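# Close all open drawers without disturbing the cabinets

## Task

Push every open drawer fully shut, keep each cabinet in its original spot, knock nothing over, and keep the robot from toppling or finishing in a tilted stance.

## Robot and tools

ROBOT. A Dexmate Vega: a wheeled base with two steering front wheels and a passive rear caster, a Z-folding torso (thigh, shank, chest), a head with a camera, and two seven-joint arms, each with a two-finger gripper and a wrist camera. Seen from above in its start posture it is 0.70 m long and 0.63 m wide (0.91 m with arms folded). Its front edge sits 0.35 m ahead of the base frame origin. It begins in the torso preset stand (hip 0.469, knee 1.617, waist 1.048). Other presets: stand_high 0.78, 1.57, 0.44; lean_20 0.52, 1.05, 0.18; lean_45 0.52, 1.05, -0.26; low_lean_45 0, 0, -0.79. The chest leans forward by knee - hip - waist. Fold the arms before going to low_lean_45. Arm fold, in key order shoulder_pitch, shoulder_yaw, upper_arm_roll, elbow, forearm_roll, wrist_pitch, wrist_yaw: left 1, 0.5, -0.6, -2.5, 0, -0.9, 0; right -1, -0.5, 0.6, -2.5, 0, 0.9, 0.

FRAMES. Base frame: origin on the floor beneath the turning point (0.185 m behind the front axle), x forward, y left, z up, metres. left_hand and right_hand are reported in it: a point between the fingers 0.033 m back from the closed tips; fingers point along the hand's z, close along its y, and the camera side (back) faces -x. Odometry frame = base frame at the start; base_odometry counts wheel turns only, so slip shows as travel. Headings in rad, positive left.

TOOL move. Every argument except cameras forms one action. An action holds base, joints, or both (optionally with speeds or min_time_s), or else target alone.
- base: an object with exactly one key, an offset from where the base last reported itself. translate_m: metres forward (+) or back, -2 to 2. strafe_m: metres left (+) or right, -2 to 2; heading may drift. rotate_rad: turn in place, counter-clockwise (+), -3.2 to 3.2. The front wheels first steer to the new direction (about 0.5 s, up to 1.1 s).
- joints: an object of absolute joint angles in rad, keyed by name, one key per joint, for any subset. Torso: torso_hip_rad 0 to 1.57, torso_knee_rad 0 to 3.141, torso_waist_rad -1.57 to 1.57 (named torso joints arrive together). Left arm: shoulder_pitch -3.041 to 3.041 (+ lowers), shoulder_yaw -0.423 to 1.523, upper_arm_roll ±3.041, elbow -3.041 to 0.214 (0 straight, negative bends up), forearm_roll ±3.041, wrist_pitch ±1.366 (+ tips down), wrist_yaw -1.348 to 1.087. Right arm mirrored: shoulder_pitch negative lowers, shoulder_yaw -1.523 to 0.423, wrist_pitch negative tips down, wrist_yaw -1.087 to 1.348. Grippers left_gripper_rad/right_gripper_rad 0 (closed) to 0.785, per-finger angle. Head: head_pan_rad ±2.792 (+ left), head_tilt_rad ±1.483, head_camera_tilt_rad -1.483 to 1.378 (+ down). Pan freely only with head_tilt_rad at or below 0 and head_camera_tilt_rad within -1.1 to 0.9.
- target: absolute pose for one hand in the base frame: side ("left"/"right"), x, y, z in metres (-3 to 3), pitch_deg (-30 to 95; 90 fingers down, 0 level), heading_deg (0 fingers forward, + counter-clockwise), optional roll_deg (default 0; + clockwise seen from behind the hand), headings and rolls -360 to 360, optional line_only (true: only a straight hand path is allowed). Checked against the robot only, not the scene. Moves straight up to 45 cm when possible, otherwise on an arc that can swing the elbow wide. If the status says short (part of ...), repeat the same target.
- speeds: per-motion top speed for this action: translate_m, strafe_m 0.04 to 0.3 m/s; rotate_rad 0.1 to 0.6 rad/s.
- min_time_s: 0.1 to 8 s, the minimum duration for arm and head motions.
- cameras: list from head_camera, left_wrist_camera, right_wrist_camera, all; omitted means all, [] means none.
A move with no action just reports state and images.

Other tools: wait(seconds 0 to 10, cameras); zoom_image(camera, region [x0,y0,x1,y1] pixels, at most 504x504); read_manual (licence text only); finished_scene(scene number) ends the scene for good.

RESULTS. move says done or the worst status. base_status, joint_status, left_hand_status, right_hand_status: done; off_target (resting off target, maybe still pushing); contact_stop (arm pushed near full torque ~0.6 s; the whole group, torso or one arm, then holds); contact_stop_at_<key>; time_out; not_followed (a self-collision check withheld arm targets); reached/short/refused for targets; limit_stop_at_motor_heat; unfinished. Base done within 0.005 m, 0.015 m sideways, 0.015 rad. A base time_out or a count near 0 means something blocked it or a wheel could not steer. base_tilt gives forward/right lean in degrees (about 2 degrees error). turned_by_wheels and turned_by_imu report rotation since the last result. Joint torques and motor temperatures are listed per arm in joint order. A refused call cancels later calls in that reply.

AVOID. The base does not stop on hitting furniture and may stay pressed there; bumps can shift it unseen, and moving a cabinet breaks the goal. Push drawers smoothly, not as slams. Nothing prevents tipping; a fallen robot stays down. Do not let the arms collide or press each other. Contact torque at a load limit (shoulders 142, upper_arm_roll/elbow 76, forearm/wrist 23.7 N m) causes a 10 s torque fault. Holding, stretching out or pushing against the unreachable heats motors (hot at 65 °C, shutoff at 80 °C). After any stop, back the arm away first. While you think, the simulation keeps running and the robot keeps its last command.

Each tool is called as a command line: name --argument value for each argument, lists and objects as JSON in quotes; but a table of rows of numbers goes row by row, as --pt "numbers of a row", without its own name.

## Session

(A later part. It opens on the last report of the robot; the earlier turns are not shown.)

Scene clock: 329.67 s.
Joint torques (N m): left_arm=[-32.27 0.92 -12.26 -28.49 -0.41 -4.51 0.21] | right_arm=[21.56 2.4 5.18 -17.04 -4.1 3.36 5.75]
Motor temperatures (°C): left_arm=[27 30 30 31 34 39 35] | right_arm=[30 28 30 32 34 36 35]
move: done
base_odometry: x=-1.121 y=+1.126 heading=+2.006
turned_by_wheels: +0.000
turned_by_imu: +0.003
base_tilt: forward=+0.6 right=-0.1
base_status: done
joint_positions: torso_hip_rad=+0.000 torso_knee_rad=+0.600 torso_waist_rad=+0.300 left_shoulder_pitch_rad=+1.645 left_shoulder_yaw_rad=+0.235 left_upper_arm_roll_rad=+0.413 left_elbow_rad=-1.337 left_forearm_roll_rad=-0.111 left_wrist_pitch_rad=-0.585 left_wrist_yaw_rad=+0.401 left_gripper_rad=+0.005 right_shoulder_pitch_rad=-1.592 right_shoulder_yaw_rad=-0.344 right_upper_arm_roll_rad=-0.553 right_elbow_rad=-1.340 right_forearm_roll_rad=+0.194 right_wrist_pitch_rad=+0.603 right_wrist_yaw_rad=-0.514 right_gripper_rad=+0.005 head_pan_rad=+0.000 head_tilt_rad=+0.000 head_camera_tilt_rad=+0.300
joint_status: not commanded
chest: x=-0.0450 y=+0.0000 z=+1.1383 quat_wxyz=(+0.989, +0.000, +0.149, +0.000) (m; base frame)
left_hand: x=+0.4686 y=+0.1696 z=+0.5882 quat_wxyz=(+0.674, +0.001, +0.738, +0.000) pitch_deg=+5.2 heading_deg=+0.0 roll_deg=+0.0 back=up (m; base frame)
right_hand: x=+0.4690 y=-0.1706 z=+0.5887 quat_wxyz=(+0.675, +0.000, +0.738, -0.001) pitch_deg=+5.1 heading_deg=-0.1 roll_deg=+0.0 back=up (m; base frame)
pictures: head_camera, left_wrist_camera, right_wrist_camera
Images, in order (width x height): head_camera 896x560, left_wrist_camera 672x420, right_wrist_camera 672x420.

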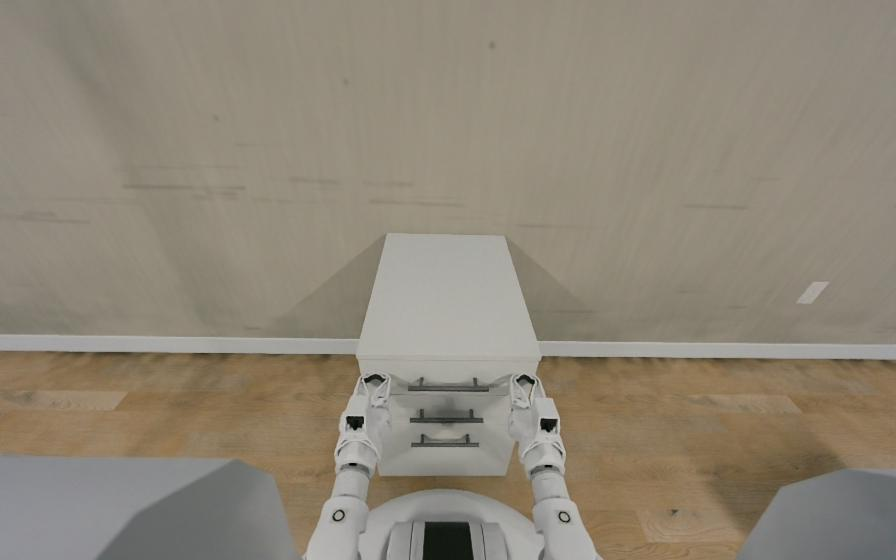

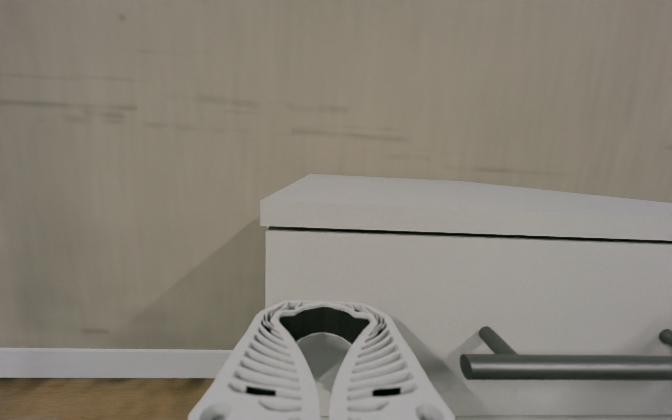

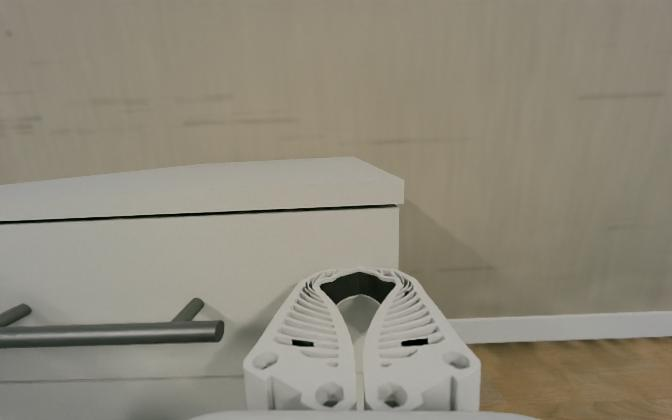

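move --base '{"translate_m":-0.3}'

zoom_image --camera "head_camera" --region '[340, 180, 560, 420]'

zoom_image --camera "left_wrist_camera" --region '[280, 150, 640, 420]'

Scene clock: 337.57 s.
Joint torques (N m): left_arm=[-5.63 1.91 -1.88 -12.44 -0.31 -2.5 0.56] | right_arm=[10.53 1.18 4.26 -10.74 -1.41 2.51 0.31]
Motor temperatures (°C): left_arm=[28 30 30 32 34 39 35] | right_arm=[30 28 30 32 34 36 35]
move: done
base_odometry: x=-0.994 y=+0.854 heading=+2.006
turned_by_wheels: +0.000
turned_by_imu: +0.001
base_tilt: forward=+0.7 right=+0.0
base_status: done
joint_positions: torso_hip_rad=+0.000 torso_knee_rad=+0.600 torso_waist_rad=+0.300 left_shoulder_pitch_rad=+1.644 left_shoulder_yaw_rad=+0.235 left_upper_arm_roll_rad=+0.412 left_elbow_rad=-1.338 left_forearm_roll_rad=-0.111 left_wrist_pitch_rad=-0.586 left_wrist_yaw_rad=+0.401 left_gripper_rad=+0.005 right_shoulder_pitch_rad=-1.592 right_shoulder_yaw_rad=-0.344 right_upper_arm_roll_rad=-0.553 right_elbow_rad=-1.341 right_forearm_roll_rad=+0.193 right_wrist_pitch_rad=+0.603 right_wrist_yaw_rad=-0.513 right_gripper_rad=+0.005 head_pan_rad=+0.000 head_tilt_rad=+0.000 head_camera_tilt_rad=+0.300
joint_status: not commanded
chest: x=-0.0447 y=+0.0000 z=+1.1383 quat_wxyz=(+0.989, +0.000, +0.149, +0.000) (m; base frame)
left_hand: x=+0.4698 y=+0.1699 z=+0.5897 quat_wxyz=(+0.675, +0.000, +0.738, +0.000) pitch_deg=+5.0 heading_deg=+0.0 roll_deg=+0.0 back=up (m; base frame)
right_hand: x=+0.4696 y=-0.1700 z=+0.5894 quat_wxyz=(+0.675, +0.000, +0.738, +0.000) pitch_deg=+5.1 heading_deg=+0.0 roll_deg=+0.0 back=up (m; base frame)
pictures: head_camera, left_wrist_camera, right_wrist_camera
Images, in order (width x height): head_camera 896x560, left_wrist_camera 672x420, right_wrist_camera 672x420.

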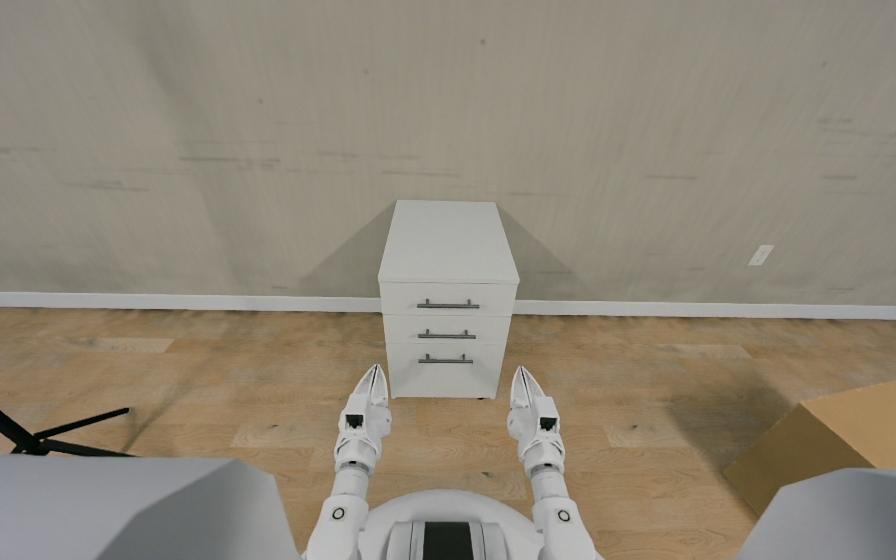

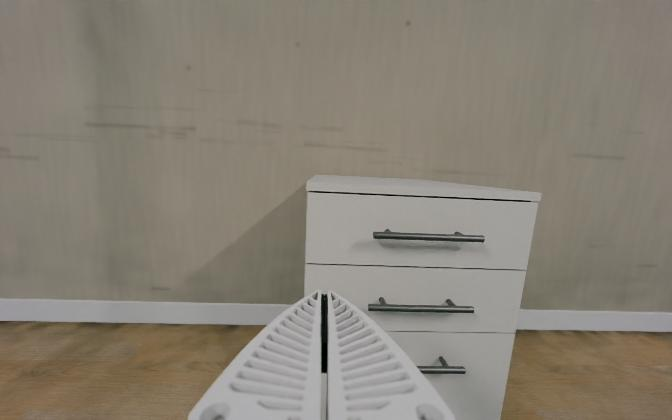

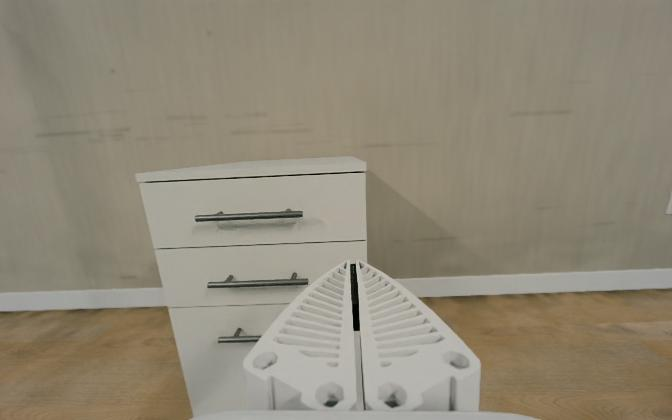

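Scaled by 2.100 from the camera's 896x560 image, which has a finer 960x600 frame.

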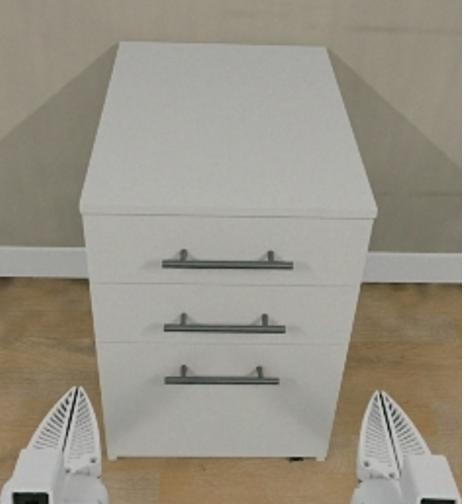

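Scaled by 1.400 from the camera's 672x420 image, which has a finer 960x600 frame.

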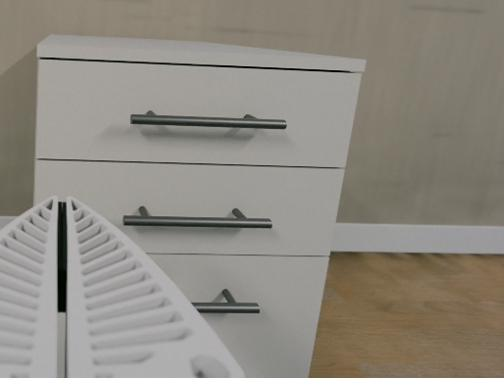

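finished_scene --scene 2 --done true

The scene is finished: the task was done.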